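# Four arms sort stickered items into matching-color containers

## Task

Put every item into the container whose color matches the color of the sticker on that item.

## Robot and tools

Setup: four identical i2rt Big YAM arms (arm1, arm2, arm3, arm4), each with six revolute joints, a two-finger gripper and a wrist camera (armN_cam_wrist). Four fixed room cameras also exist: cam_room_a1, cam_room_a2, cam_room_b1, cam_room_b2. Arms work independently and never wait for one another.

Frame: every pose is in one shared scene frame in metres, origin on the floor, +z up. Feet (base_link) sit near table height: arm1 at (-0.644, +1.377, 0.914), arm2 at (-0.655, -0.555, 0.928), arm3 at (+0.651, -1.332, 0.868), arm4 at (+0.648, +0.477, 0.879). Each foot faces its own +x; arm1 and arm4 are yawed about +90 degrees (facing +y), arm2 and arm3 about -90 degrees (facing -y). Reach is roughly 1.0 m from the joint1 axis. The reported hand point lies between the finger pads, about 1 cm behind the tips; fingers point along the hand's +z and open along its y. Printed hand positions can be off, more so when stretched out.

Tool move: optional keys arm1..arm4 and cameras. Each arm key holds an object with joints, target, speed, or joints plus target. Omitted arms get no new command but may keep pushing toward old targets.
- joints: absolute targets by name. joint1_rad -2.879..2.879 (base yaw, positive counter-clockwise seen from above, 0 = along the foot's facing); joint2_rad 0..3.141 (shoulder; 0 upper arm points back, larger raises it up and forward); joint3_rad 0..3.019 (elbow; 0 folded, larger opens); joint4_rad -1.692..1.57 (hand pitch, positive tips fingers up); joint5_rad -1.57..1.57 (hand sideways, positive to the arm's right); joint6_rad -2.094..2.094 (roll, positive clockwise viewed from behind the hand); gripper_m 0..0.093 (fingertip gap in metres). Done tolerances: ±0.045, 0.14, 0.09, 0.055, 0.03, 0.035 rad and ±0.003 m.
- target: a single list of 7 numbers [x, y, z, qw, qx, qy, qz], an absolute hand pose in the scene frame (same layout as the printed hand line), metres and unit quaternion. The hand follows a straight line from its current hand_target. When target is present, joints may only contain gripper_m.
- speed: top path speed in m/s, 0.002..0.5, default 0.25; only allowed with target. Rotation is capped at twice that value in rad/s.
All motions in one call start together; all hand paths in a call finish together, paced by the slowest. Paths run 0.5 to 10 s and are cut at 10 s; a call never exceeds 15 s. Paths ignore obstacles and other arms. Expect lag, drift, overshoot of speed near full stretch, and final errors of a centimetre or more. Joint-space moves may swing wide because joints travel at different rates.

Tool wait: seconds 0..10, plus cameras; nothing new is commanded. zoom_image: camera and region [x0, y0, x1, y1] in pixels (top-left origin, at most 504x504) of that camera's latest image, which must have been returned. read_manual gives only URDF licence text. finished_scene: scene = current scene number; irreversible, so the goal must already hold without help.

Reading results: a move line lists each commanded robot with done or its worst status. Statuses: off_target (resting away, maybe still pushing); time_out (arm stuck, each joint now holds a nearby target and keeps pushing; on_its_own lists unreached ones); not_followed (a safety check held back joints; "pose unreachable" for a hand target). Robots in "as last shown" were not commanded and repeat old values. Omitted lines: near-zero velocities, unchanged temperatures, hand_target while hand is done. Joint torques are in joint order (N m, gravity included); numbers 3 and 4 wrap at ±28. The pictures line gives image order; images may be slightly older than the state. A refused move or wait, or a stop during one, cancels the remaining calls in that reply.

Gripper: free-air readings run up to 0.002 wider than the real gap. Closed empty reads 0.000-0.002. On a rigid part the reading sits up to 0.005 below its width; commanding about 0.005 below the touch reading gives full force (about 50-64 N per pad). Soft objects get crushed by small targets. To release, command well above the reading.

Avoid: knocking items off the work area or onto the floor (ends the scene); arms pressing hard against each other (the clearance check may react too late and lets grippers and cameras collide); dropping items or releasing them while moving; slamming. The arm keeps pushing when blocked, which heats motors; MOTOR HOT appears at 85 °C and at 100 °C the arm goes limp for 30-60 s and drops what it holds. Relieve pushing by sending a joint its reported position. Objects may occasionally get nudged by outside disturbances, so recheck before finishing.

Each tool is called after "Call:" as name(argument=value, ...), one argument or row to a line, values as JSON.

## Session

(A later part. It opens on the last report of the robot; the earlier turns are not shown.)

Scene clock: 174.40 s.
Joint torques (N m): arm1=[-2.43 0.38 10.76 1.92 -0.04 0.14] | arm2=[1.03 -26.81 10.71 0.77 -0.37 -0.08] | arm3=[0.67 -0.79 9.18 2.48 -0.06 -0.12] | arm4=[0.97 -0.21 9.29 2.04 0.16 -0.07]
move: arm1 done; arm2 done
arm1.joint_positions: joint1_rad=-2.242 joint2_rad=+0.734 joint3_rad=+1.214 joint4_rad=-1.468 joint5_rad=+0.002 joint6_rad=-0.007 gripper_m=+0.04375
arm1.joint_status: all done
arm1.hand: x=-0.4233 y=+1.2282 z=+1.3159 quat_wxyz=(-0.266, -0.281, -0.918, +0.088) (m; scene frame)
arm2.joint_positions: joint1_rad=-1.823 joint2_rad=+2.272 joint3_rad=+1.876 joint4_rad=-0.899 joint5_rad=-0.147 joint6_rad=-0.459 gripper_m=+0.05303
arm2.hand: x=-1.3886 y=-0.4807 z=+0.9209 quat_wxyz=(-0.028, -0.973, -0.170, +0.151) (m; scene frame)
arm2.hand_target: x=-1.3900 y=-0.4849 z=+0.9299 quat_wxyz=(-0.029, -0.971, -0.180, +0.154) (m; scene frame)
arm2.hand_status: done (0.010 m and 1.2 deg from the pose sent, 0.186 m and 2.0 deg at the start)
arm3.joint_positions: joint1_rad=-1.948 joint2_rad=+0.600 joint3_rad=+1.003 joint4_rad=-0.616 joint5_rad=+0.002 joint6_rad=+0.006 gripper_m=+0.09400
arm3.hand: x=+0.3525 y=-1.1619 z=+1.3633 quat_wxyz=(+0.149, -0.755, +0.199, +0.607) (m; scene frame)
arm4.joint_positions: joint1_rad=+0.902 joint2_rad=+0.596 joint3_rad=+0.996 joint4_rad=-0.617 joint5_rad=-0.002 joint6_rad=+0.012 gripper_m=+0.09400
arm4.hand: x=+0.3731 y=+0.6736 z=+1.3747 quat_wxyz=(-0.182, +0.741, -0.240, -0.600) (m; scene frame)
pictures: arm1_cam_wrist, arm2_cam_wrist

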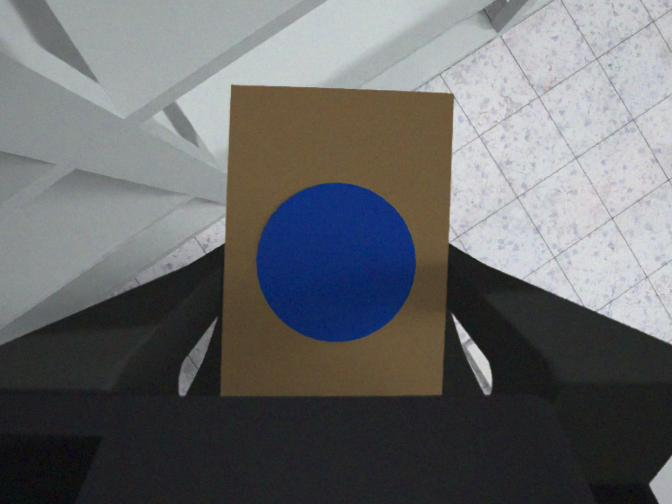

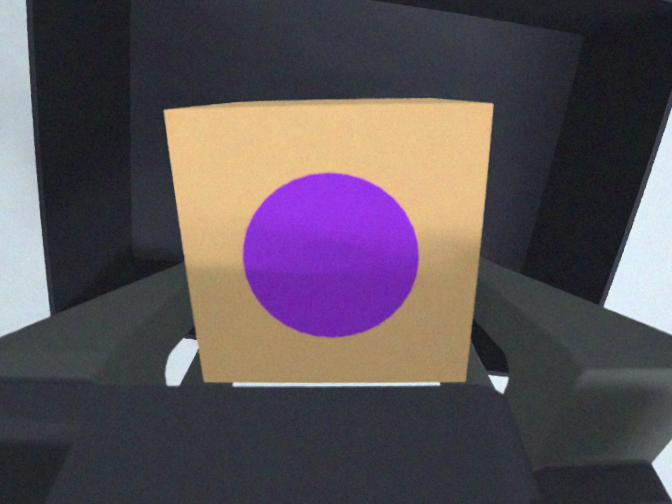

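Call:
move(
  arm1={"target":[-0.284,1.107,1.12,0.2853,0.3011,0.9050,-0.0949],"speed":0.3},
  arm2={"joints":{"joint1_rad":-0.9,"joint2_rad":0.914,"joint3_rad":1.437,"joint4_rad":-1.65,"joint5_rad":0,"joint6_rad":0}},
  cameras=["arm2_cam_wrist"],
)

Call:
move(
  arm1={"target":[-0.06,0.938,1.09,0.2853,0.3011,0.9050,-0.0949],"speed":0.2},
  arm2={"joints":{"joint1_rad":0.887,"joint2_rad":0.735,"joint3_rad":1.218,"joint4_rad":-1.6}},
  cameras=["arm2_cam_wrist","arm1_cam_wrist","arm4_cam_wrist","arm3_cam_wrist"],
)

Scene clock: 186.47 s.
Joint torques (N m): arm1=[-2.08 -7 12.1 2.15 -0.01 0.08] | arm2=[1.44 -3.72 9.2 1.29 0.12 0.21] | arm3=[0.67 -0.85 9.2 2.48 -0.07 -0.11] | arm4=[0.85 -0.44 9.26 2.1 0.15 -0.08]
move: arm1 off_target; arm2 done
arm1.joint_positions: joint1_rad=-2.280 joint2_rad=+1.173 joint3_rad=+0.903 joint4_rad=-0.722 joint5_rad=-0.009 joint6_rad=-0.007 gripper_m=+0.04375
arm1.hand: x=-0.2869 y=+1.1146 z=+1.1060 quat_wxyz=(-0.264, -0.297, -0.913, +0.088) (m; scene frame)
arm1.hand_target: x=-0.2843 y=+1.1073 z=+1.1200 quat_wxyz=(-0.285, -0.301, -0.905, +0.095) (m; scene frame)
arm1.hand_status: off_target (0.016 m and 2.7 deg from the pose sent, 0.269 m and 3.6 deg at the start)
arm2.joint_positions: joint1_rad=-0.909 joint2_rad=+0.908 joint3_rad=+1.447 joint4_rad=-1.641 joint5_rad=-0.003 joint6_rad=-0.015 gripper_m=+0.05302
arm2.joint_status: all done
arm2.hand: x=-0.8560 y=-0.7541 z=+1.3747 quat_wxyz=(-0.087, -0.897, -0.377, +0.214) (m; scene frame)
arm3, arm4: as last shown
pictures: arm2_cam_wrist

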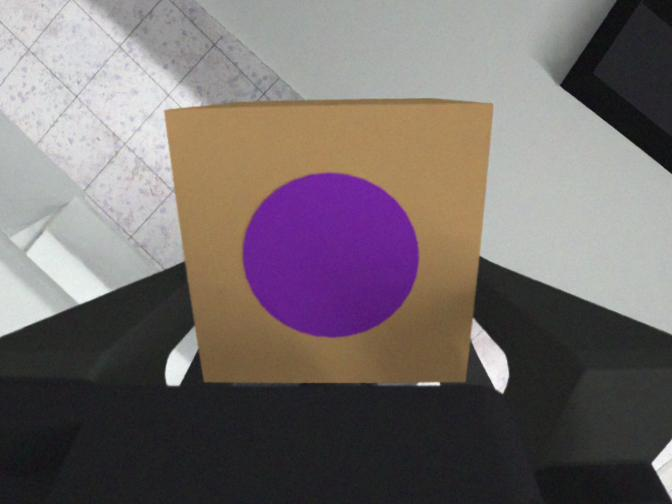

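Scene clock: 188.50 s.
Joint torques (N m): arm1=[-2.37 -17.14 17.16 0.99 -0.02 0.06] | arm2=[1.2 -1.61 9.46 2.28 0.05 0.2] | arm3=[0.5 -0.91 9.17 2.48 -0.06 -0.12] | arm4=[0.73 -0.44 9.43 2.06 0.14 -0.09]
move: arm1 off_target; arm2 done
arm1.joint_positions: joint1_rad=-2.280 joint2_rad=+1.897 joint3_rad=+1.621 joint4_rad=-0.721 joint5_rad=-0.009 joint6_rad=-0.007 gripper_m=+0.04375
arm1.hand: x=-0.0726 y=+0.9546 z=+1.0604 quat_wxyz=(-0.262, -0.297, -0.914, +0.087) (m; scene frame)
arm1.hand_target: x=-0.0616 y=+0.9392 z=+1.0904 quat_wxyz=(-0.286, -0.301, -0.905, +0.095) (m; scene frame)
arm1.hand_status: off_target (0.036 m and 3.1 deg from the pose sent, 0.288 m and 2.7 deg at the start)
arm2.joint_positions: joint1_rad=+0.882 joint2_rad=+0.732 joint3_rad=+1.227 joint4_rad=-1.616 joint5_rad=-0.001 joint6_rad=-0.013 gripper_m=+0.05300
arm2.joint_status: all done
arm2.hand: x=-0.4638 y=-0.6804 z=+1.3222 quat_wxyz=(-0.214, -0.269, -0.937, +0.062) (m; scene frame)
arm3, arm4: as last shown
pictures: arm1_cam_wrist, arm2_cam_wrist, arm3_cam_wrist, arm4_cam_wrist

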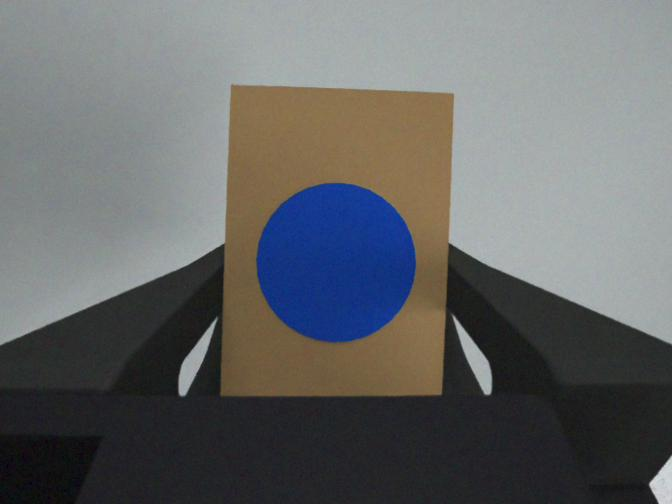

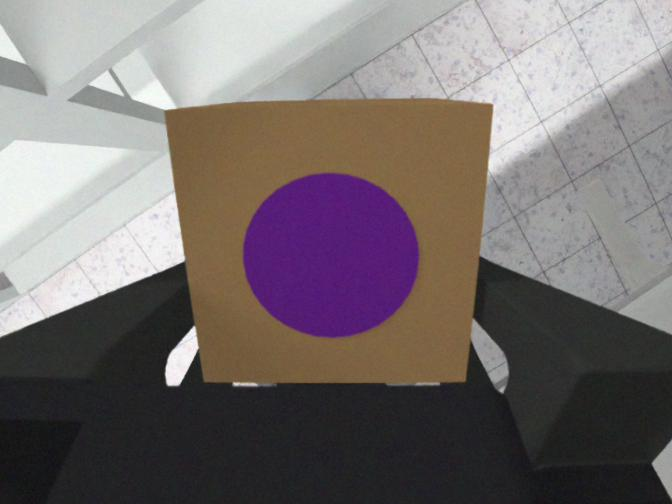

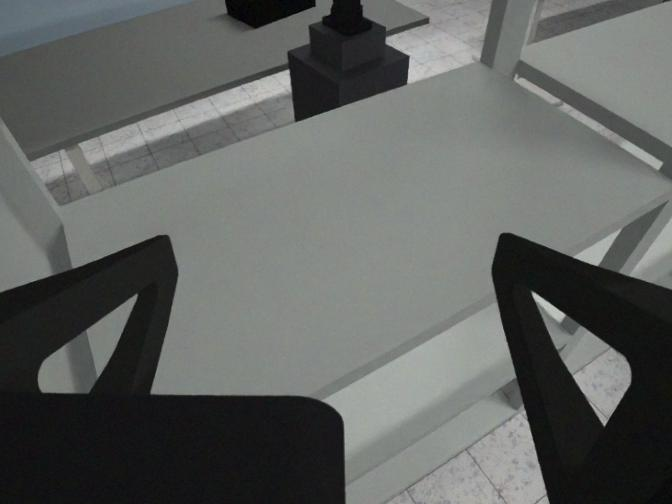

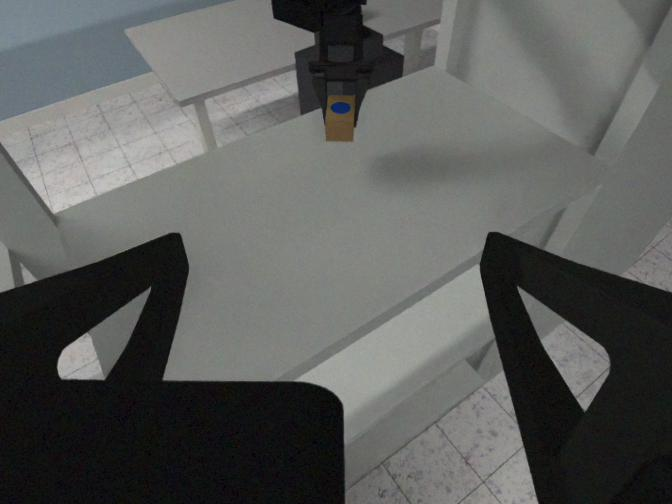

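Call:
move(
  arm1={"target":[-0.055,0.93,1.025,0.2853,0.3011,0.9050,-0.0949],"speed":0.12},
  arm2={"target":[-0.275,-0.797,1.09,0.1419,0.2767,0.9494,-0.0414],"speed":0.3},
  cameras=[],
)

Call:
move(
  arm1={"target":[-0.055,0.93,1.005,0.2853,0.3011,0.9050,-0.0949],"speed":0.08},
  arm2={"target":[-0.04,-0.945,1.09,0.1419,0.2767,0.9494,-0.0414],"speed":0.2},
  cameras=["arm1_cam_wrist","arm2_cam_wrist","arm3_cam_wrist","arm4_cam_wrist"],
)

Scene clock: 200.90 s.
Joint torques (N m): arm1=[-2.96 -16.91 11.93 1.94 -0.05 0.03] | arm2=[1.49 -13.39 12.62 1.96 0.12 0.2] | arm3=[0.5 -0.91 9.21 2.51 -0.06 -0.11] | arm4=[0.5 -0.21 9.32 2.18 0.15 -0.09]
move: arm1 off_target; arm2 off_target
arm1.joint_positions: joint1_rad=-2.281 joint2_rad=+1.969 joint3_rad=+1.621 joint4_rad=-0.619 joint5_rad=-0.010 joint6_rad=-0.007 gripper_m=+0.04375
arm1.hand: x=-0.0565 y=+0.9411 z=+1.0238 quat_wxyz=(-0.276, -0.296, -0.910, +0.091) (m; scene frame)
arm1.hand_target: x=-0.0552 y=+0.9302 z=+1.0250 quat_wxyz=(-0.285, -0.301, -0.905, +0.095) (m; scene frame)
arm1.hand_status: off_target (0.011 m and 1.4 deg from the pose sent, 0.047 m and 3.1 deg at the start)
arm2.joint_positions: joint1_rad=+0.883 joint2_rad=+1.384 joint3_rad=+1.033 joint4_rad=-0.978 joint5_rad=+0.001 joint6_rad=-0.011 gripper_m=+0.05300
arm2.hand: x=-0.2890 y=-0.7919 z=+1.0735 quat_wxyz=(-0.116, -0.275, -0.954, +0.033) (m; scene frame)
arm2.hand_target: x=-0.2756 y=-0.7966 z=+1.0903 quat_wxyz=(-0.142, -0.277, -0.950, +0.041) (m; scene frame)
arm2.hand_status: off_target (0.022 m and 3.1 deg from the pose sent, 0.321 m and 8.8 deg at the start)
arm3, arm4: as last shown
pictures: none

Scene clock: 203.03 s.
Joint torques (N m): arm1=[-2.55 -16.97 10.93 2.22 -0.08 0.09] | arm2=[1.32 -22.36 16.51 0.73 0.14 0.2] | arm3=[0.62 -0.73 9.18 2.48 -0.07 -0.11] | arm4=[1.03 -0.62 9.24 2.24 0.17 -0.07]
move: arm1 off_target; arm2 off_target
arm1.joint_positions: joint1_rad=-2.281 joint2_rad=+1.986 joint3_rad=+1.606 joint4_rad=-0.575 joint5_rad=-0.010 joint6_rad=-0.007 gripper_m=+0.04375
arm1.hand: x=-0.0539 y=+0.9391 z=+1.0105 quat_wxyz=(-0.281, -0.295, -0.908, +0.093) (m; scene frame)
arm1.hand_target: x=-0.0551 y=+0.9302 z=+1.0050 quat_wxyz=(-0.285, -0.301, -0.905, +0.095) (m; scene frame)
arm1.hand_status: off_target (0.011 m and 0.9 deg from the pose sent, 0.022 m and 1.4 deg at the start)
arm2.joint_positions: joint1_rad=+0.884 joint2_rad=+2.083 joint3_rad=+1.975 joint4_rad=-1.195 joint5_rad=+0.001 joint6_rad=-0.011 gripper_m=+0.05300
arm2.hand: x=-0.0569 y=-0.9404 z=+1.0773 quat_wxyz=(-0.129, -0.274, -0.952, +0.037) (m; scene frame)
arm2.hand_target: x=-0.0410 y=-0.9442 z=+1.0899 quat_wxyz=(-0.143, -0.276, -0.949, +0.041) (m; scene frame)
arm2.hand_status: off_target (0.022 m and 1.7 deg from the pose sent, 0.293 m and 3.1 deg at the start)
arm3, arm4: as last shown
pictures: arm1_cam_wrist, arm2_cam_wrist, arm3_cam_wrist, arm4_cam_wrist

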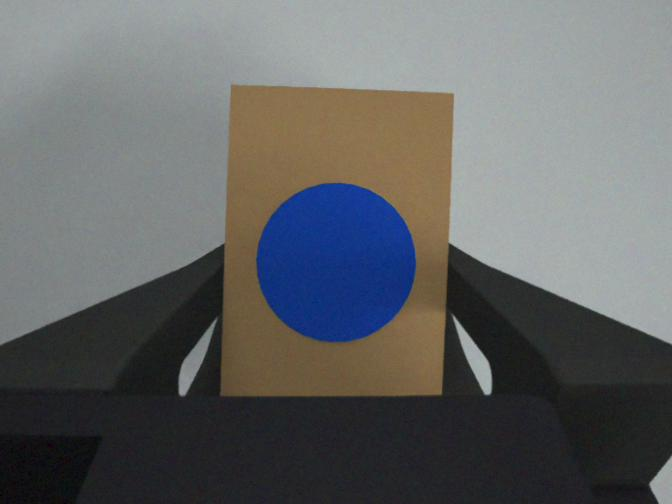

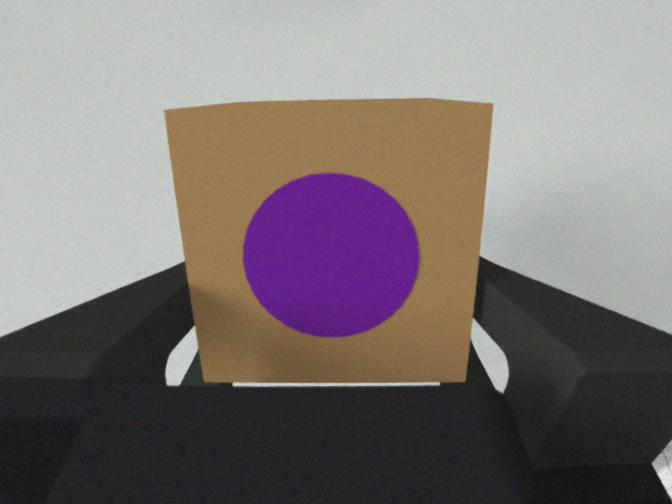

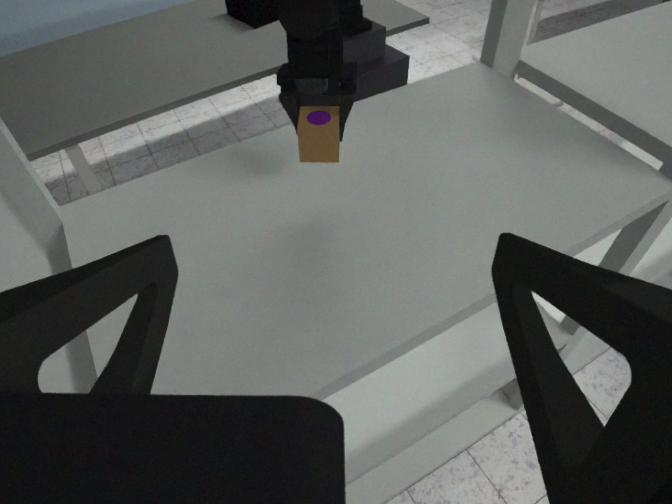

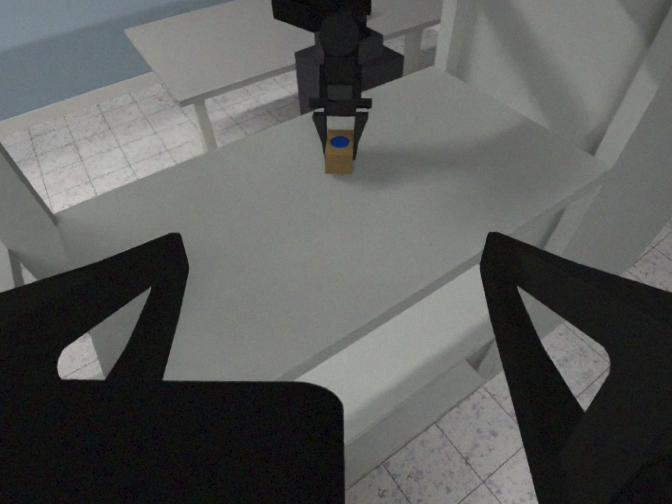

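Call:
move(
  arm1={"target":[-0.055,0.93,0.992,0.2853,0.3011,0.9050,-0.0949],"speed":0.08},
  arm2={"target":[-0.035,-0.948,1.035,0.1419,0.2767,0.9494,-0.0414],"speed":0.12},
  cameras=["arm4_cam_wrist"],
)

Call:
zoom_image(
  camera="arm4_cam_wrist",
  region=[260, 90, 420, 210],
)

Scene clock: 207.67 s.
Joint torques (N m): arm1=[-2.67 -16.21 10.58 2.07 -0.03 0.07] | arm2=[1.49 -22.71 10.56 2.1 0.14 0.21] | arm3=[0.73 -0.79 9.22 2.47 -0.08 -0.12] | arm4=[1.26 0.03 9.24 2.11 0.17 -0.08]
move: arm1 off_target; arm2 off_target
arm1.joint_positions: joint1_rad=-2.282 joint2_rad=+1.995 joint3_rad=+1.594 joint4_rad=-0.546 joint5_rad=-0.011 joint6_rad=-0.007 gripper_m=+0.04375
arm1.hand: x=-0.0532 y=+0.9375 z=+1.0029 quat_wxyz=(-0.285, -0.296, -0.907, +0.094) (m; scene frame)
arm1.hand_target: x=-0.0554 y=+0.9302 z=+0.9921 quat_wxyz=(-0.285, -0.301, -0.905, +0.095) (m; scene frame)
arm1.hand_status: off_target (0.013 m and 0.7 deg from the pose sent, 0.021 m and 0.9 deg at the start)
arm2.joint_positions: joint1_rad=+0.884 joint2_rad=+2.124 joint3_rad=+1.975 joint4_rad=-1.113 joint5_rad=+0.002 joint6_rad=-0.011 gripper_m=+0.05300
arm2.hand: x=-0.0404 y=-0.9510 z=+1.0538 quat_wxyz=(-0.147, -0.273, -0.950, +0.043) (m; scene frame)
arm2.hand_target: x=-0.0355 y=-0.9477 z=+1.0351 quat_wxyz=(-0.142, -0.277, -0.950, +0.041) (m; scene frame)
arm2.hand_status: off_target (0.020 m and 0.8 deg from the pose sent, 0.048 m and 1.7 deg at the start)
arm3, arm4: as last shown
pictures: arm4_cam_wrist

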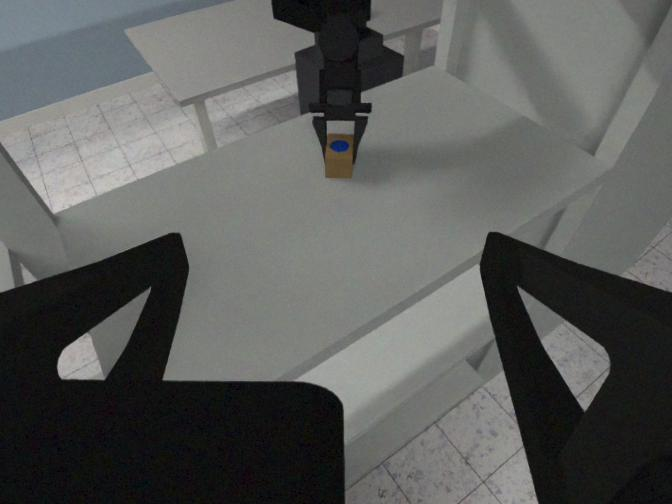

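Scaled by 3.150.

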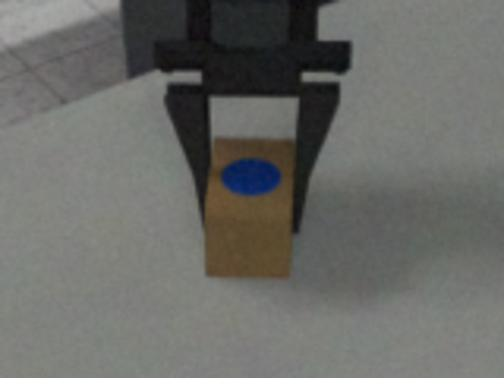

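Call:
move(
  arm1={"target":[-0.055,0.93,0.980,0.2853,0.3011,0.9050,-0.0949],"speed":0.08},
  arm2={"target":[-0.035,-0.948,1.012,0.1419,0.2767,0.9494,-0.0414],"speed":0.1},
  cameras=["arm3_cam_wrist"],
)

Call:
move(
  arm2={"target":[-0.035,-0.948,0.998,0.1419,0.2767,0.9494,-0.0414],"speed":0.08},
  cameras=["arm3_cam_wrist","arm4_cam_wrist"],
)

Scene clock: 218.93 s.
Joint torques (N m): arm1=[-2.37 -15.74 10 2 0 0.13] | arm2=[1.38 -22.59 10.07 2.17 0.14 0.2] | arm3=[0.67 -0.73 9.16 2.54 -0.06 -0.11] | arm4=[0.79 -0.32 9.29 2.18 0.15 -0.07]
move: arm1 off_target; arm2 off_target
arm1.joint_positions: joint1_rad=-2.282 joint2_rad=+1.995 joint3_rad=+1.586 joint4_rad=-0.519 joint5_rad=-0.011 joint6_rad=-0.007 gripper_m=+0.04375
arm1.hand: x=-0.0513 y=+0.9362 z=+1.0025 quat_wxyz=(-0.294, -0.295, -0.904, +0.097) (m; scene frame)
arm1.hand_target: x=-0.0556 y=+0.9305 z=+0.9804 quat_wxyz=(-0.285, -0.301, -0.905, +0.095) (m; scene frame)
arm1.hand_status: off_target (0.024 m and 1.2 deg from the pose sent, 0.024 m and 0.7 deg at the start)
arm2.joint_positions: joint1_rad=+0.884 joint2_rad=+2.134 joint3_rad=+1.941 joint4_rad=-1.062 joint5_rad=+0.002 joint6_rad=-0.011 gripper_m=+0.05300
arm2.hand: x=-0.0389 y=-0.9518 z=+1.0355 quat_wxyz=(-0.151, -0.273, -0.949, +0.044) (m; scene frame)
arm2.hand_target: x=-0.0357 y=-0.9476 z=+1.0122 quat_wxyz=(-0.142, -0.277, -0.950, +0.041) (m; scene frame)
arm2.hand_status: off_target (0.024 m and 1.1 deg from the pose sent, 0.042 m and 0.7 deg at the start)
arm3, arm4: as last shown
pictures: arm3_cam_wrist

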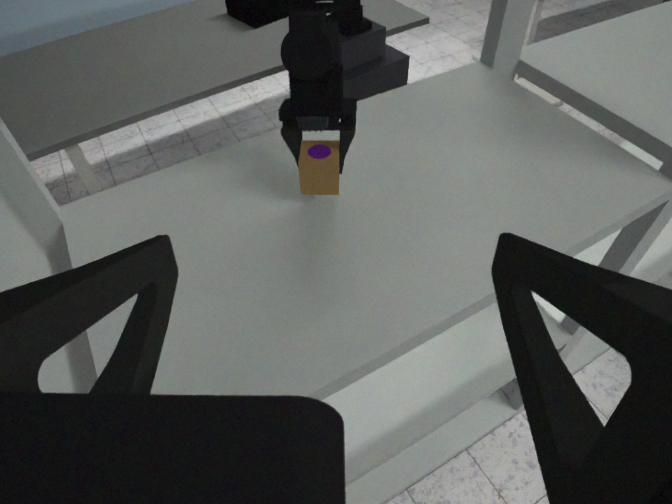

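Scene clock: 219.90 s.
Joint torques (N m): arm1=[-3.08 -15.74 10.24 2.07 0.02 0.14] | arm2=[1.44 -22.42 9.98 2.18 0.14 0.21] | arm3=[0.62 -0.91 9.2 2.55 -0.05 -0.12] | arm4=[0.67 -0.38 9.37 2.04 0.12 -0.06]
move: arm2 off_target
arm1, arm3, arm4: as last shown
arm2.joint_positions: joint1_rad=+0.884 joint2_rad=+2.143 joint3_rad=+1.922 joint4_rad=-1.032 joint5_rad=+0.002 joint6_rad=-0.011 gripper_m=+0.05300
arm2.hand: x=-0.0382 y=-0.9522 z=+1.0228 quat_wxyz=(-0.152, -0.273, -0.949, +0.044) (m; scene frame)
arm2.hand_target: x=-0.0356 y=-0.9476 z=+0.9985 quat_wxyz=(-0.142, -0.277, -0.950, +0.042) (m; scene frame)
arm2.hand_status: off_target (0.025 m and 1.3 deg from the pose sent, 0.038 m and 1.2 deg at the start)
pictures: arm3_cam_wrist, arm4_cam_wrist

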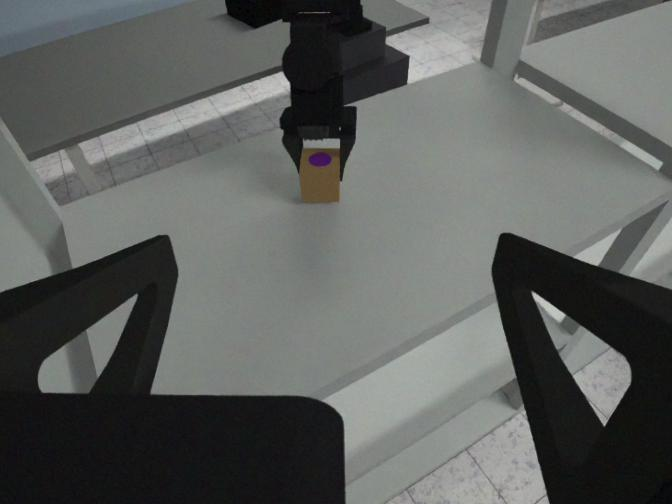

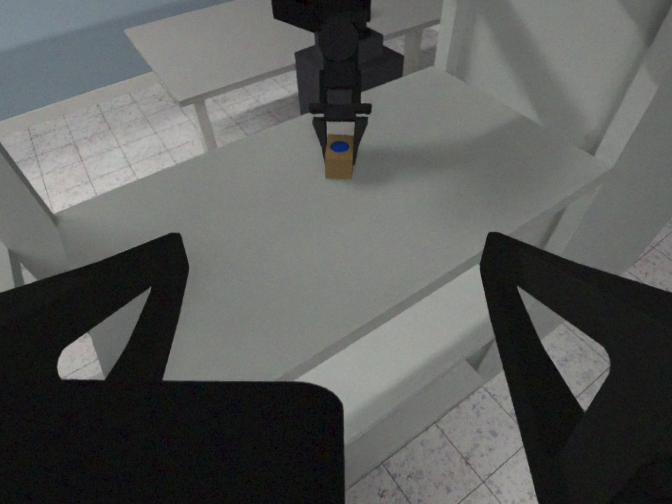

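Call:
move(
  arm1={"target":[-0.055,0.93,1.0,0.2853,0.3011,0.9050,-0.0949],"speed":0.08},
  arm2={"target":[-0.035,-0.948,0.985,0.1419,0.2767,0.9494,-0.0414],"speed":0.08},
  cameras=[],
)

Call:
move(
  arm1={"joints":{"gripper_m":0.093}},
  arm2={"target":[-0.035,-0.948,0.972,0.1419,0.2767,0.9494,-0.0414],"speed":0.08},
  cameras=["arm3_cam_wrist","arm4_cam_wrist","arm1_cam_wrist"],
)

Scene clock: 225.47 s.
Joint torques (N m): arm1=[-2.9 -16.79 12.15 0.65 0 0.02] | arm2=[1.49 -22.18 9.8 2.11 0.12 0.2] | arm3=[0.62 -0.91 9.18 2.52 -0.07 -0.11] | arm4=[0.79 -0.09 9.24 2.03 0.14 -0.1]
move: arm1 done; arm2 off_target
arm1.joint_positions: joint1_rad=-2.282 joint2_rad=+1.995 joint3_rad=+1.586 joint4_rad=-0.523 joint5_rad=-0.011 joint6_rad=-0.007 gripper_m=+0.04375
arm1.hand: x=-0.0518 y=+0.9366 z=+1.0021 quat_wxyz=(-0.292, -0.295, -0.905, +0.096) (m; scene frame)
arm1.hand_target: x=-0.0551 y=+0.9301 z=+1.0001 quat_wxyz=(-0.285, -0.301, -0.905, +0.095) (m; scene frame)
arm1.hand_status: done (0.008 m and 1.1 deg from the pose sent, 0.008 m and 1.2 deg at the start)
arm2.joint_positions: joint1_rad=+0.884 joint2_rad=+2.149 joint3_rad=+1.905 joint4_rad=-1.003 joint5_rad=+0.002 joint6_rad=-0.010 gripper_m=+0.05300
arm2.hand: x=-0.0373 y=-0.9529 z=+1.0136 quat_wxyz=(-0.155, -0.273, -0.948, +0.045) (m; scene frame)
arm2.hand_target: x=-0.0359 y=-0.9475 z=+0.9855 quat_wxyz=(-0.142, -0.277, -0.950, +0.042) (m; scene frame)
arm2.hand_status: off_target (0.029 m and 1.6 deg from the pose sent, 0.038 m and 1.2 deg at the start)
arm3.joint_positions: joint1_rad=-1.948 joint2_rad=+0.600 joint3_rad=+1.003 joint4_rad=-0.616 joint5_rad=+0.002 joint6_rad=+0.006 gripper_m=+0.09400
arm3.hand: x=+0.3525 y=-1.1619 z=+1.3633 quat_wxyz=(+0.149, -0.755, +0.199, +0.607) (m; scene frame)
arm4.joint_positions: joint1_rad=+0.902 joint2_rad=+0.596 joint3_rad=+0.996 joint4_rad=-0.617 joint5_rad=-0.002 joint6_rad=+0.012 gripper_m=+0.09400
arm4.hand: x=+0.3731 y=+0.6736 z=+1.3747 quat_wxyz=(-0.182, +0.741, -0.240, -0.600) (m; scene frame)
pictures: none

Scene clock: 226.43 s.
Joint torques (N m): arm1=[-1.44 -17.67 12.44 0.7 -0.03 0.03] | arm2=[1.49 -21.25 8.8 2.29 0.14 0.2] | arm3=[0.5 -0.79 9.17 2.55 -0.07 -0.11] | arm4=[1.08 -0.44 9.28 2.1 0.15 -0.11]
move: arm1 done; arm2 off_target
arm1.joint_positions: joint1_rad=-2.300 joint2_rad=+1.995 joint3_rad=+1.586 joint4_rad=-0.525 joint5_rad=-0.011 joint6_rad=-0.006 gripper_m=+0.09295
arm1.joint_status: all done
arm1.hand: x=-0.0600 y=+0.9264 z=+1.0019 quat_wxyz=(-0.290, -0.303, -0.902, +0.099) (m; scene frame)
arm2.joint_positions: joint1_rad=+0.884 joint2_rad=+2.149 joint3_rad=+1.899 joint4_rad=-0.979 joint5_rad=+0.002 joint6_rad=-0.010 gripper_m=+0.05300
arm2.hand: x=-0.0343 y=-0.9547 z=+1.0126 quat_wxyz=(-0.163, -0.273, -0.947, +0.048) (m; scene frame)
arm2.hand_target: x=-0.0365 y=-0.9471 z=+0.9731 quat_wxyz=(-0.142, -0.277, -0.950, +0.042) (m; scene frame)
arm2.hand_status: off_target (0.041 m and 2.6 deg from the pose sent, 0.042 m and 1.6 deg at the start)
arm3, arm4: as last shown
pictures: arm1_cam_wrist, arm3_cam_wrist, arm4_cam_wrist

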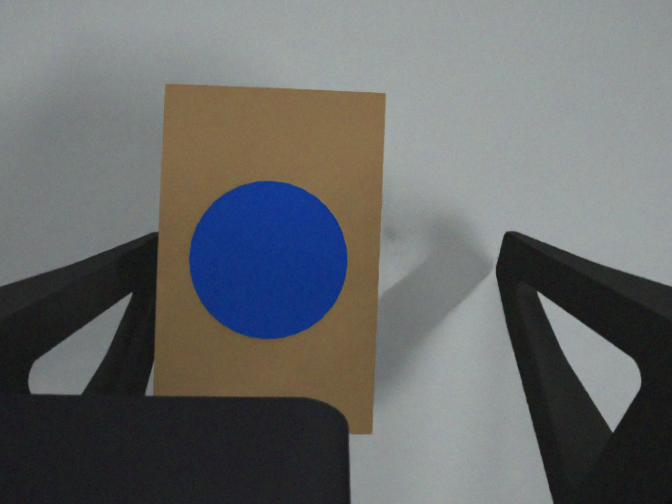

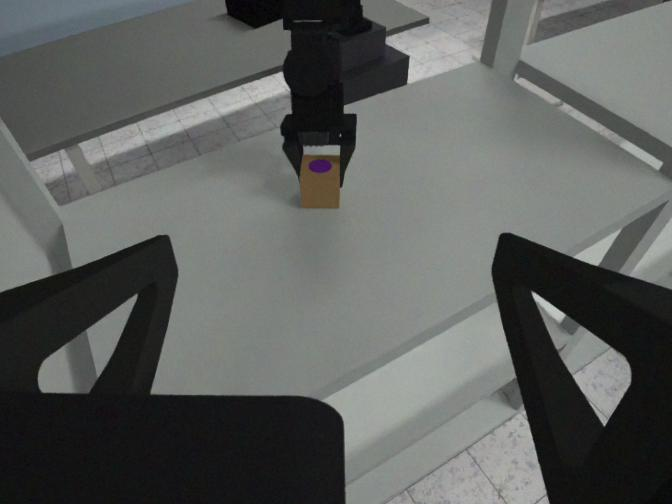

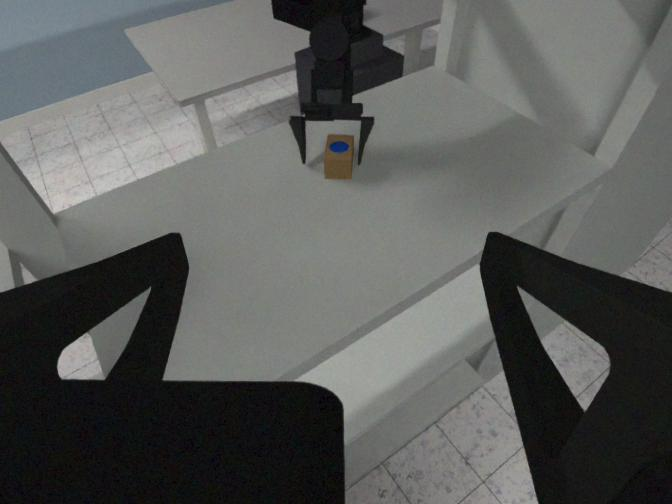

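Call:
move(
  arm1={"target":[-0.284,1.107,1.12,0.2853,0.3011,0.9050,-0.0949],"speed":0.25},
  arm2={"target":[-0.035,-0.948,0.992,0.1419,0.2767,0.9494,-0.0414],"speed":0.15},
  cameras=[],
)

Call:
move(
  arm2={"joints":{"gripper_m":0.093}},
  arm4={"target":[0.25,0.735,1.2,0.1142,-0.8858,0.3137,0.3224],"speed":0.3},
  cameras=["arm2_cam_wrist","arm3_cam_wrist"],
)

Scene clock: 240.10 s.
Joint torques (N m): arm1=[-0.44 -4.42 11.44 0.65 0.04 -0.01] | arm2=[1.44 -22.36 11.37 0.61 0.13 0.18] | arm3=[0.5 -0.91 9.24 2.48 -0.07 -0.12] | arm4=[1.2 -0.38 9.33 2.06 0.18 -0.06]
Motor temperatures (°C): arm1=[21 27 36 23 21 21 22] | arm2=[23 29 32 22 22 20 24] | arm3=[24 23 29 23 24 23 23] | arm4=[22 22 34 22 24 21 24]
Heat: arm1: hottest joint3_rad 36 °C; arm2: hottest joint3_rad 32 °C; arm3: hottest joint3_rad 29 °C; arm4: hottest joint3_rad 34 °C.
move: arm1 done; arm2 off_target
arm1.joint_positions: joint1_rad=-2.300 joint2_rad=+1.153 joint3_rad=+0.912 joint4_rad=-0.689 joint5_rad=-0.011 joint6_rad=-0.003 gripper_m=+0.09297
arm1.hand: x=-0.2853 y=+1.1030 z=+1.1238 quat_wxyz=(-0.292, -0.304, -0.901, +0.099) (m; scene frame)
arm1.hand_target: x=-0.2840 y=+1.1070 z=+1.1201 quat_wxyz=(-0.285, -0.301, -0.905, +0.095) (m; scene frame)
arm1.hand_status: done (0.006 m and 1.1 deg from the pose sent, 0.311 m and 0.8 deg at the start)
arm2.joint_positions: joint1_rad=+0.884 joint2_rad=+2.149 joint3_rad=+1.898 joint4_rad=-0.979 joint5_rad=+0.002 joint6_rad=-0.009 gripper_m=+0.05300
arm2.hand: x=-0.0347 y=-0.9545 z=+1.0121 quat_wxyz=(-0.163, -0.273, -0.947, +0.048) (m; scene frame)
arm2.hand_target: x=-0.0354 y=-0.9478 z=+0.9924 quat_wxyz=(-0.142, -0.277, -0.950, +0.042) (m; scene frame)
arm2.hand_status: off_target (0.021 m and 2.5 deg from the pose sent, 0.022 m and 2.6 deg at the start)
arm3, arm4: as last shown
pictures: none

Scene clock: 241.90 s.
Joint torques (N m): arm1=[-1.32 -5.3 11.33 0.88 0 0.06] | arm2=[1.55 -22.65 11.37 0.85 0.14 0.19] | arm3=[0.56 -0.97 9.18 2.5 -0.07 -0.12] | arm4=[0.91 -9.11 13.07 0.69 0.24 0.18]
move: arm2 done; arm4 off_target
arm1, arm3: as last shown
arm2.joint_positions: joint1_rad=+0.884 joint2_rad=+2.150 joint3_rad=+1.898 joint4_rad=-0.986 joint5_rad=+0.002 joint6_rad=-0.009 gripper_m=+0.09293
arm2.joint_status: all done
arm2.hand: x=-0.0361 y=-0.9536 z=+1.0102 quat_wxyz=(-0.159, -0.274, -0.948, +0.046) (m; scene frame)
arm4.joint_positions: joint1_rad=+0.972 joint2_rad=+1.168 joint3_rad=+1.118 joint4_rad=-0.877 joint5_rad=+0.094 joint6_rad=+0.094 gripper_m=+0.09400
arm4.hand: x=+0.2598 y=+0.7322 z=+1.1703 quat_wxyz=(-0.111, +0.895, -0.311, -0.300) (m; scene frame)
arm4.hand_target: x=+0.2511 y=+0.7344 z=+1.1997 quat_wxyz=(-0.114, +0.886, -0.314, -0.323) (m; scene frame)
arm4.hand_status: off_target (0.031 m and 2.8 deg from the pose sent, 0.222 m and 37.8 deg at the start)
pictures: arm2_cam_wrist, arm3_cam_wrist

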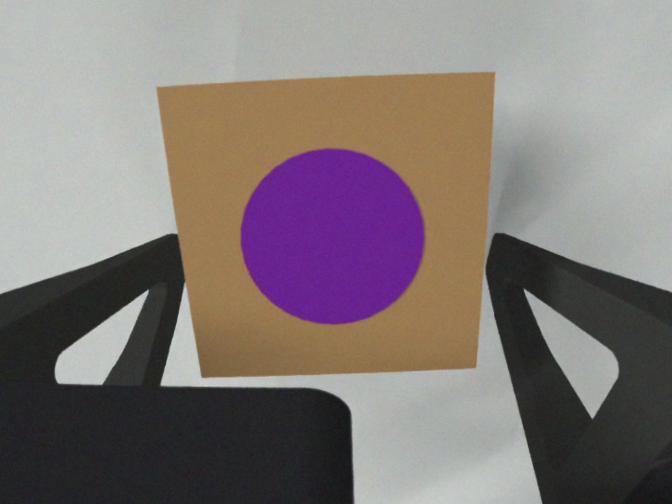

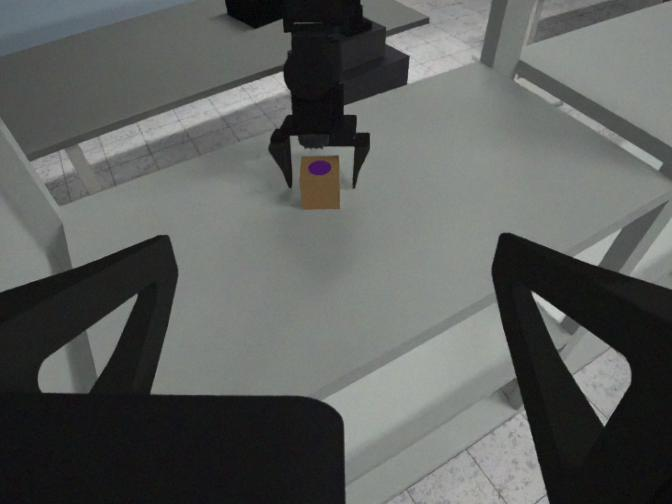

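Call:
move(
  arm2={"target":[-0.275,-0.797,1.10,0.1419,0.2767,0.9494,-0.0414],"speed":0.25},
  arm3={"target":[0.25,-1.11,1.2,0.0670,-0.9330,0.2500,0.2500],"speed":0.25},
  arm4={"target":[0.003,0.909,1.088,0.1142,-0.8858,0.3137,0.3224],"speed":0.25},
  cameras=["arm4_cam_wrist"],
)

Scene clock: 254.50 s.
Joint torques (N m): arm1=[-1.03 -5.42 11.43 1.06 0.02 0.03] | arm2=[1.38 -12.4 9.63 0.85 0.09 0.19] | arm3=[2.2 -10.34 14.16 0.59 0.11 0.03] | arm4=[0.44 -21.66 13.01 0.61 -0.02 -0.09]
move: arm2 off_target; arm3 off_target; arm4 off_target
arm1: as last shown
arm2.joint_positions: joint1_rad=+0.884 joint2_rad=+1.366 joint3_rad=+1.095 joint4_rad=-0.974 joint5_rad=+0.003 joint6_rad=-0.009 gripper_m=+0.09293
arm2.hand: x=-0.2706 y=-0.8039 z=+1.1078 quat_wxyz=(-0.155, -0.274, -0.948, +0.046) (m; scene frame)
arm2.hand_target: x=-0.2751 y=-0.7970 z=+1.1000 quat_wxyz=(-0.142, -0.277, -0.950, +0.041) (m; scene frame)
arm2.hand_status: off_target (0.011 m and 1.6 deg from the pose sent, 0.299 m and 2.0 deg at the start)
arm3.joint_positions: joint1_rad=-1.948 joint2_rad=+1.208 joint3_rad=+1.250 joint4_rad=-1.135 joint5_rad=+0.027 joint6_rad=+0.020 gripper_m=+0.09400
arm3.hand: x=+0.2615 y=-1.1101 z=+1.1706 quat_wxyz=(+0.062, -0.939, +0.253, +0.225) (m; scene frame)
arm3.hand_target: x=+0.2512 y=-1.1106 z=+1.1998 quat_wxyz=(+0.067, -0.933, +0.250, +0.250) (m; scene frame)
arm3.hand_status: off_target (0.032 m and 3.0 deg from the pose sent, 0.200 m and 47.4 deg at the start)
arm4.joint_positions: joint1_rad=+0.950 joint2_rad=+1.978 joint3_rad=+1.805 joint4_rad=-0.730 joint5_rad=+0.078 joint6_rad=+0.092 gripper_m=+0.09400
arm4.hand: x=+0.0120 y=+0.8974 z=+1.0738 quat_wxyz=(-0.110, +0.889, -0.317, -0.311) (m; scene frame)
arm4.hand_target: x=+0.0039 y=+0.9085 z=+1.0880 quat_wxyz=(-0.114, +0.886, -0.314, -0.323) (m; scene frame)
arm4.hand_status: off_target (0.020 m and 1.4 deg from the pose sent, 0.322 m and 2.8 deg at the start)
pictures: arm4_cam_wrist

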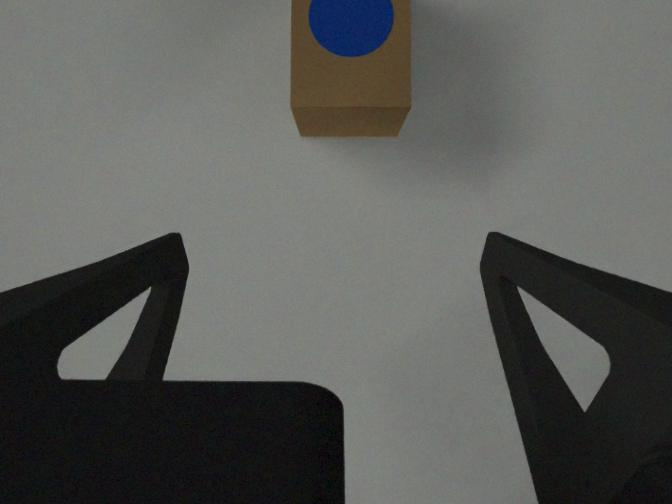

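Call:
move(
  arm3={"target":[0.045,-1.01,1.105,0.0670,-0.9330,0.2500,0.2500],"speed":0.2},
  arm4={"target":[-0.070,0.982,0.99,0.1142,-0.8858,0.3137,0.3224],"speed":0.12},
  cameras=["arm4_cam_wrist","arm3_cam_wrist"],
)

Scene clock: 266.60 s.
Joint torques (N m): arm1=[-0.97 -5.6 11.28 0.9 0.03 0.06] | arm2=[1.44 -12.45 9.61 0.84 0.08 0.19] | arm3=[2.55 -21.01 13.87 1.17 0.13 0.03] | arm4=[-0.26 -23.53 12.33 0.7 -0.11 -0.07]
move: arm3 off_target; arm4 off_target
arm1, arm2: as last shown
arm3.joint_positions: joint1_rad=-1.940 joint2_rad=+1.809 joint3_rad=+1.679 joint4_rad=-0.973 joint5_rad=+0.031 joint6_rad=+0.029 gripper_m=+0.09400
arm3.hand: x=+0.0651 y=-1.0100 z=+1.0762 quat_wxyz=(+0.061, -0.940, +0.254, +0.220) (m; scene frame)
arm3.hand_target: x=+0.0467 y=-1.0109 z=+1.1053 quat_wxyz=(+0.067, -0.933, +0.250, +0.250) (m; scene frame)
arm3.hand_status: off_target (0.035 m and 3.6 deg from the pose sent, 0.247 m and 3.1 deg at the start)
arm4.joint_positions: joint1_rad=+0.923 joint2_rad=+2.311 joint3_rad=+2.189 joint4_rad=-0.730 joint5_rad=+0.061 joint6_rad=+0.071 gripper_m=+0.09400
arm4.hand: x=-0.0660 y=+0.9711 z=+1.0140 quat_wxyz=(-0.116, +0.881, -0.315, -0.334) (m; scene frame)
arm4.hand_target: x=-0.0686 y=+0.9809 z=+0.9901 quat_wxyz=(-0.114, +0.885, -0.314, -0.323) (m; scene frame)
arm4.hand_status: off_target (0.027 m and 1.5 deg from the pose sent, 0.145 m and 1.4 deg at the start)
pictures: arm3_cam_wrist, arm4_cam_wrist

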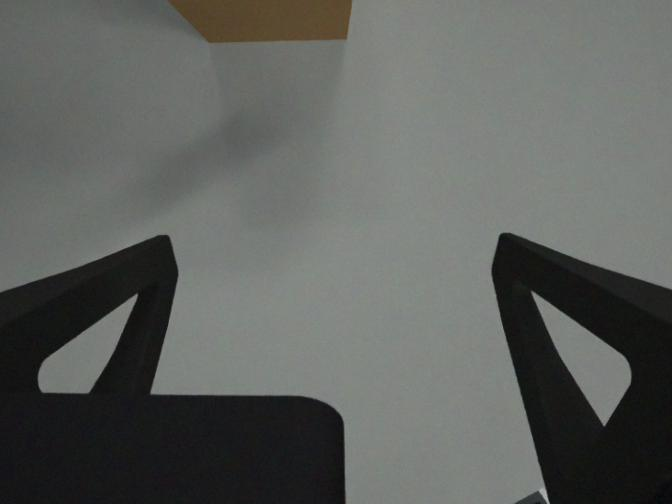

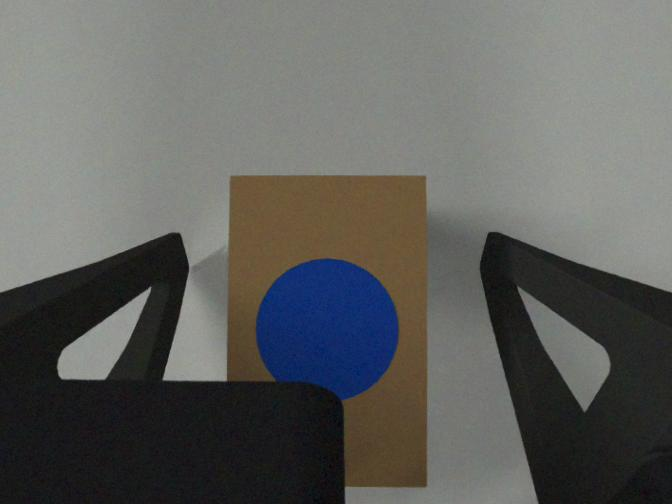

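Call:
move(
  arm3={"target":[-0.012,-1.006,1.07,0.0670,-0.9330,0.2500,0.2500],"speed":0.15},
  arm4={"target":[-0.062,0.975,0.967,0.1142,-0.8858,0.3137,0.3224],"speed":0.1},
  cameras=["arm4_cam_wrist","arm3_cam_wrist"],
)

Scene clock: 277.13 s.
Joint torques (N m): arm1=[-1.26 -4.72 11.43 0.94 0.02 0.02] | arm2=[1.44 -12.45 9.65 0.83 0.09 0.19] | arm3=[2.37 -23.36 13.87 1.16 0.16 0.02] | arm4=[0.56 -24.47 7.46 1.52 -0.09 -0.05]
Motor temperatures (°C): arm1=[20 26 36 23 21 21 22] | arm2=[23 27 33 22 22 20 23] | arm3=[24 24 32 23 24 23 23] | arm4=[22 24 41 22 24 21 24]
Heat: arm1: hottest joint3_rad 36 °C; arm2: hottest joint3_rad 33 °C; arm3: hottest joint3_rad 32 °C; arm4: hottest joint3_rad 41 °C.
move: arm3 off_target; arm4 off_target
arm1, arm2: as last shown
arm3.joint_positions: joint1_rad=-1.900 joint2_rad=+1.968 joint3_rad=+1.824 joint4_rad=-0.960 joint5_rad=+0.049 joint6_rad=+0.058 gripper_m=+0.09400
arm3.hand: x=+0.0068 y=-1.0082 z=+1.0414 quat_wxyz=(+0.062, -0.941, +0.251, +0.220) (m; scene frame)
arm3.hand_target: x=-0.0104 y=-1.0070 z=+1.0703 quat_wxyz=(+0.067, -0.933, +0.250, +0.250) (m; scene frame)
arm3.hand_status: off_target (0.034 m and 3.6 deg from the pose sent, 0.077 m and 3.6 deg at the start)
arm4.joint_positions: joint1_rad=+0.923 joint2_rad=+2.303 joint3_rad=+2.158 joint4_rad=-0.678 joint5_rad=+0.061 joint6_rad=+0.067 gripper_m=+0.09400
arm4.hand: x=-0.0679 y=+0.9724 z=+1.0124 quat_wxyz=(-0.120, +0.876, -0.312, -0.347) (m; scene frame)
arm4.hand_target: x=-0.0607 y=+0.9738 z=+0.9679 quat_wxyz=(-0.114, +0.886, -0.314, -0.322) (m; scene frame)
arm4.hand_status: off_target (0.046 m and 3.1 deg from the pose sent, 0.047 m and 1.5 deg at the start)
pictures: arm3_cam_wrist, arm4_cam_wrist

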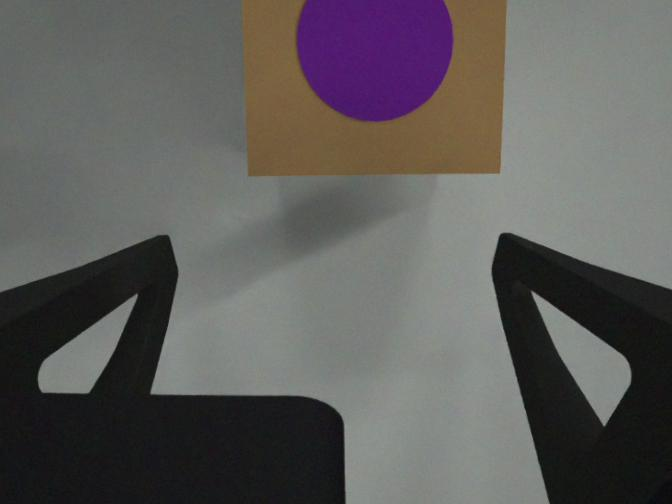

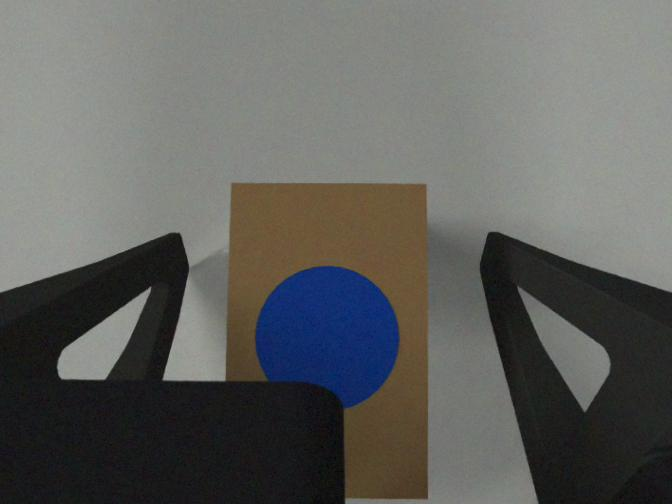

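Call:
move(
  arm3={"target":[-0.050,-0.975,1.050,0.0670,-0.9330,0.2500,0.2500],"speed":0.1},
  arm4={"target":[-0.062,0.976,1.0,0.1142,-0.8858,0.3137,0.3224],"speed":0.1,"joints":{"gripper_m":0.034}},
  cameras=["arm4_cam_wrist","arm3_cam_wrist"],
)

Scene clock: 288.17 s.
Joint torques (N m): arm1=[-0.85 -5.3 11.52 1.05 0.04 -0.01] | arm2=[1.44 -12.45 9.66 0.9 0.08 0.19] | arm3=[1.03 -25.17 14.01 0.64 -0.05 -0.11] | arm4=[1.61 -25.64 11.02 0.21 -0.01 0.01]
move: arm3 off_target; arm4 off_target
arm1, arm2: as last shown
arm3.joint_positions: joint1_rad=-1.900 joint2_rad=+2.115 joint3_rad=+2.018 joint4_rad=-0.987 joint5_rad=+0.046 joint6_rad=+0.058 gripper_m=+0.09400
arm3.hand: x=-0.0399 y=-0.9862 z=+1.0272 quat_wxyz=(+0.063, -0.938, +0.251, +0.230) (m; scene frame)
arm3.hand_target: x=-0.0488 y=-0.9757 z=+1.0501 quat_wxyz=(+0.067, -0.933, +0.250, +0.250) (m; scene frame)
arm3.hand_status: off_target (0.027 m and 2.4 deg from the pose sent, 0.066 m and 3.6 deg at the start)
arm4.joint_positions: joint1_rad=+0.904 joint2_rad=+2.302 joint3_rad=+2.168 joint4_rad=-0.711 joint5_rad=+0.060 joint6_rad=+0.062 gripper_m=+0.04429
arm4.joint_status: gripper_m off_target (ended at +0.04431, target +0.03400)
arm4.hand: x=-0.0557 y=+0.9832 z=+1.0127 quat_wxyz=(-0.121, +0.878, -0.319, -0.335) (m; scene frame)
arm4.hand_target: x=-0.0616 y=+0.9759 z=+1.0002 quat_wxyz=(-0.114, +0.886, -0.314, -0.323) (m; scene frame)
arm4.hand_status: off_target (0.016 m and 2.0 deg from the pose sent, 0.014 m and 3.1 deg at the start)
pictures: arm3_cam_wrist, arm4_cam_wrist

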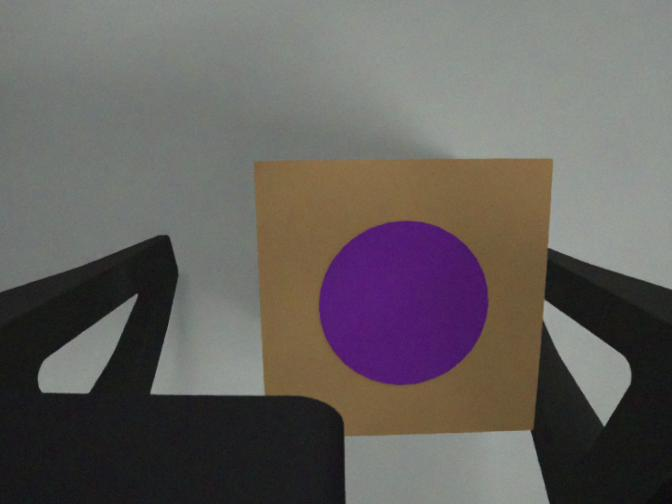

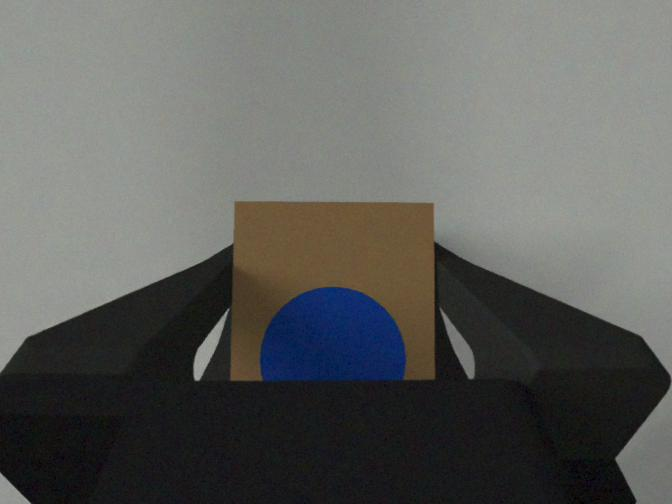

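Call:
move(
  arm3={"target":[-0.044,-0.956,1.045,0.0670,-0.9330,0.2500,0.2500],"speed":0.1},
  arm4={"target":[0.25,0.735,1.17,0.1142,-0.8858,0.3137,0.3224],"speed":0.25},
  cameras=["arm4_cam_wrist","arm3_cam_wrist"],
)

Scene clock: 295.00 s.
Joint torques (N m): arm1=[-1.08 -5.25 11.34 0.95 0.02 -0.01] | arm2=[1.44 -12.4 9.58 0.84 0.09 0.19] | arm3=[0.56 -24.06 14.05 0.87 -0.06 -0.12] | arm4=[1.08 -8.64 9.51 0.79 0.29 0.21]
move: arm3 off_target; arm4 done
arm1, arm2: as last shown
arm3.joint_positions: joint1_rad=-1.922 joint2_rad=+2.115 joint3_rad=+2.025 joint4_rad=-0.987 joint5_rad=+0.032 joint6_rad=+0.034 gripper_m=+0.09400
arm3.hand: x=-0.0351 y=-0.9729 z=+1.0304 quat_wxyz=(+0.062, -0.938, +0.248, +0.233) (m; scene frame)
arm3.hand_target: x=-0.0428 y=-0.9566 z=+1.0451 quat_wxyz=(+0.067, -0.933, +0.250, +0.250) (m; scene frame)
arm3.hand_status: off_target (0.024 m and 2.1 deg from the pose sent, 0.035 m and 2.5 deg at the start)
arm4.joint_positions: joint1_rad=+0.972 joint2_rad=+1.163 joint3_rad=+1.097 joint4_rad=-0.800 joint5_rad=+0.094 joint6_rad=+0.094 gripper_m=+0.04429
arm4.hand: x=+0.2517 y=+0.7371 z=+1.1733 quat_wxyz=(-0.117, +0.885, -0.309, -0.328) (m; scene frame)
arm4.hand_target: x=+0.2501 y=+0.7350 z=+1.1699 quat_wxyz=(-0.114, +0.886, -0.314, -0.322) (m; scene frame)
arm4.hand_status: done (0.004 m and 0.9 deg from the pose sent, 0.424 m and 1.9 deg at the start)
pictures: arm3_cam_wrist, arm4_cam_wrist

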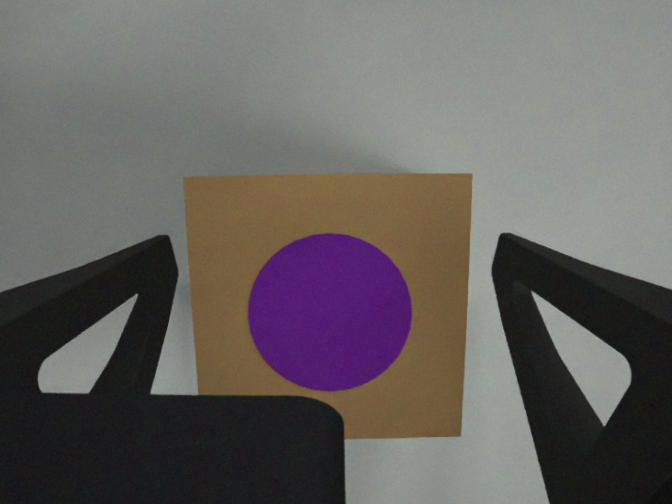

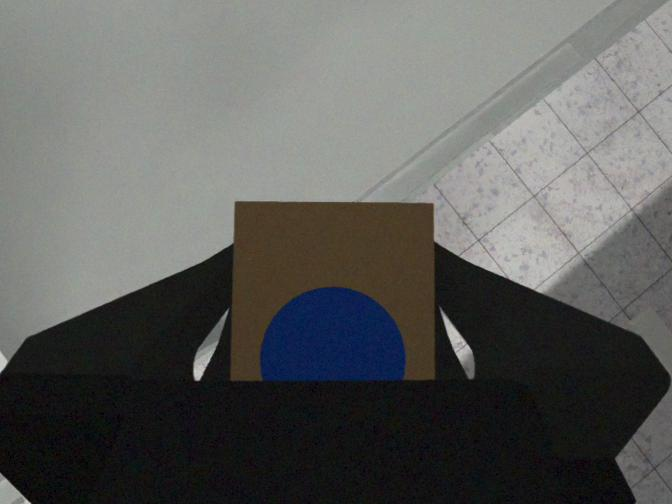

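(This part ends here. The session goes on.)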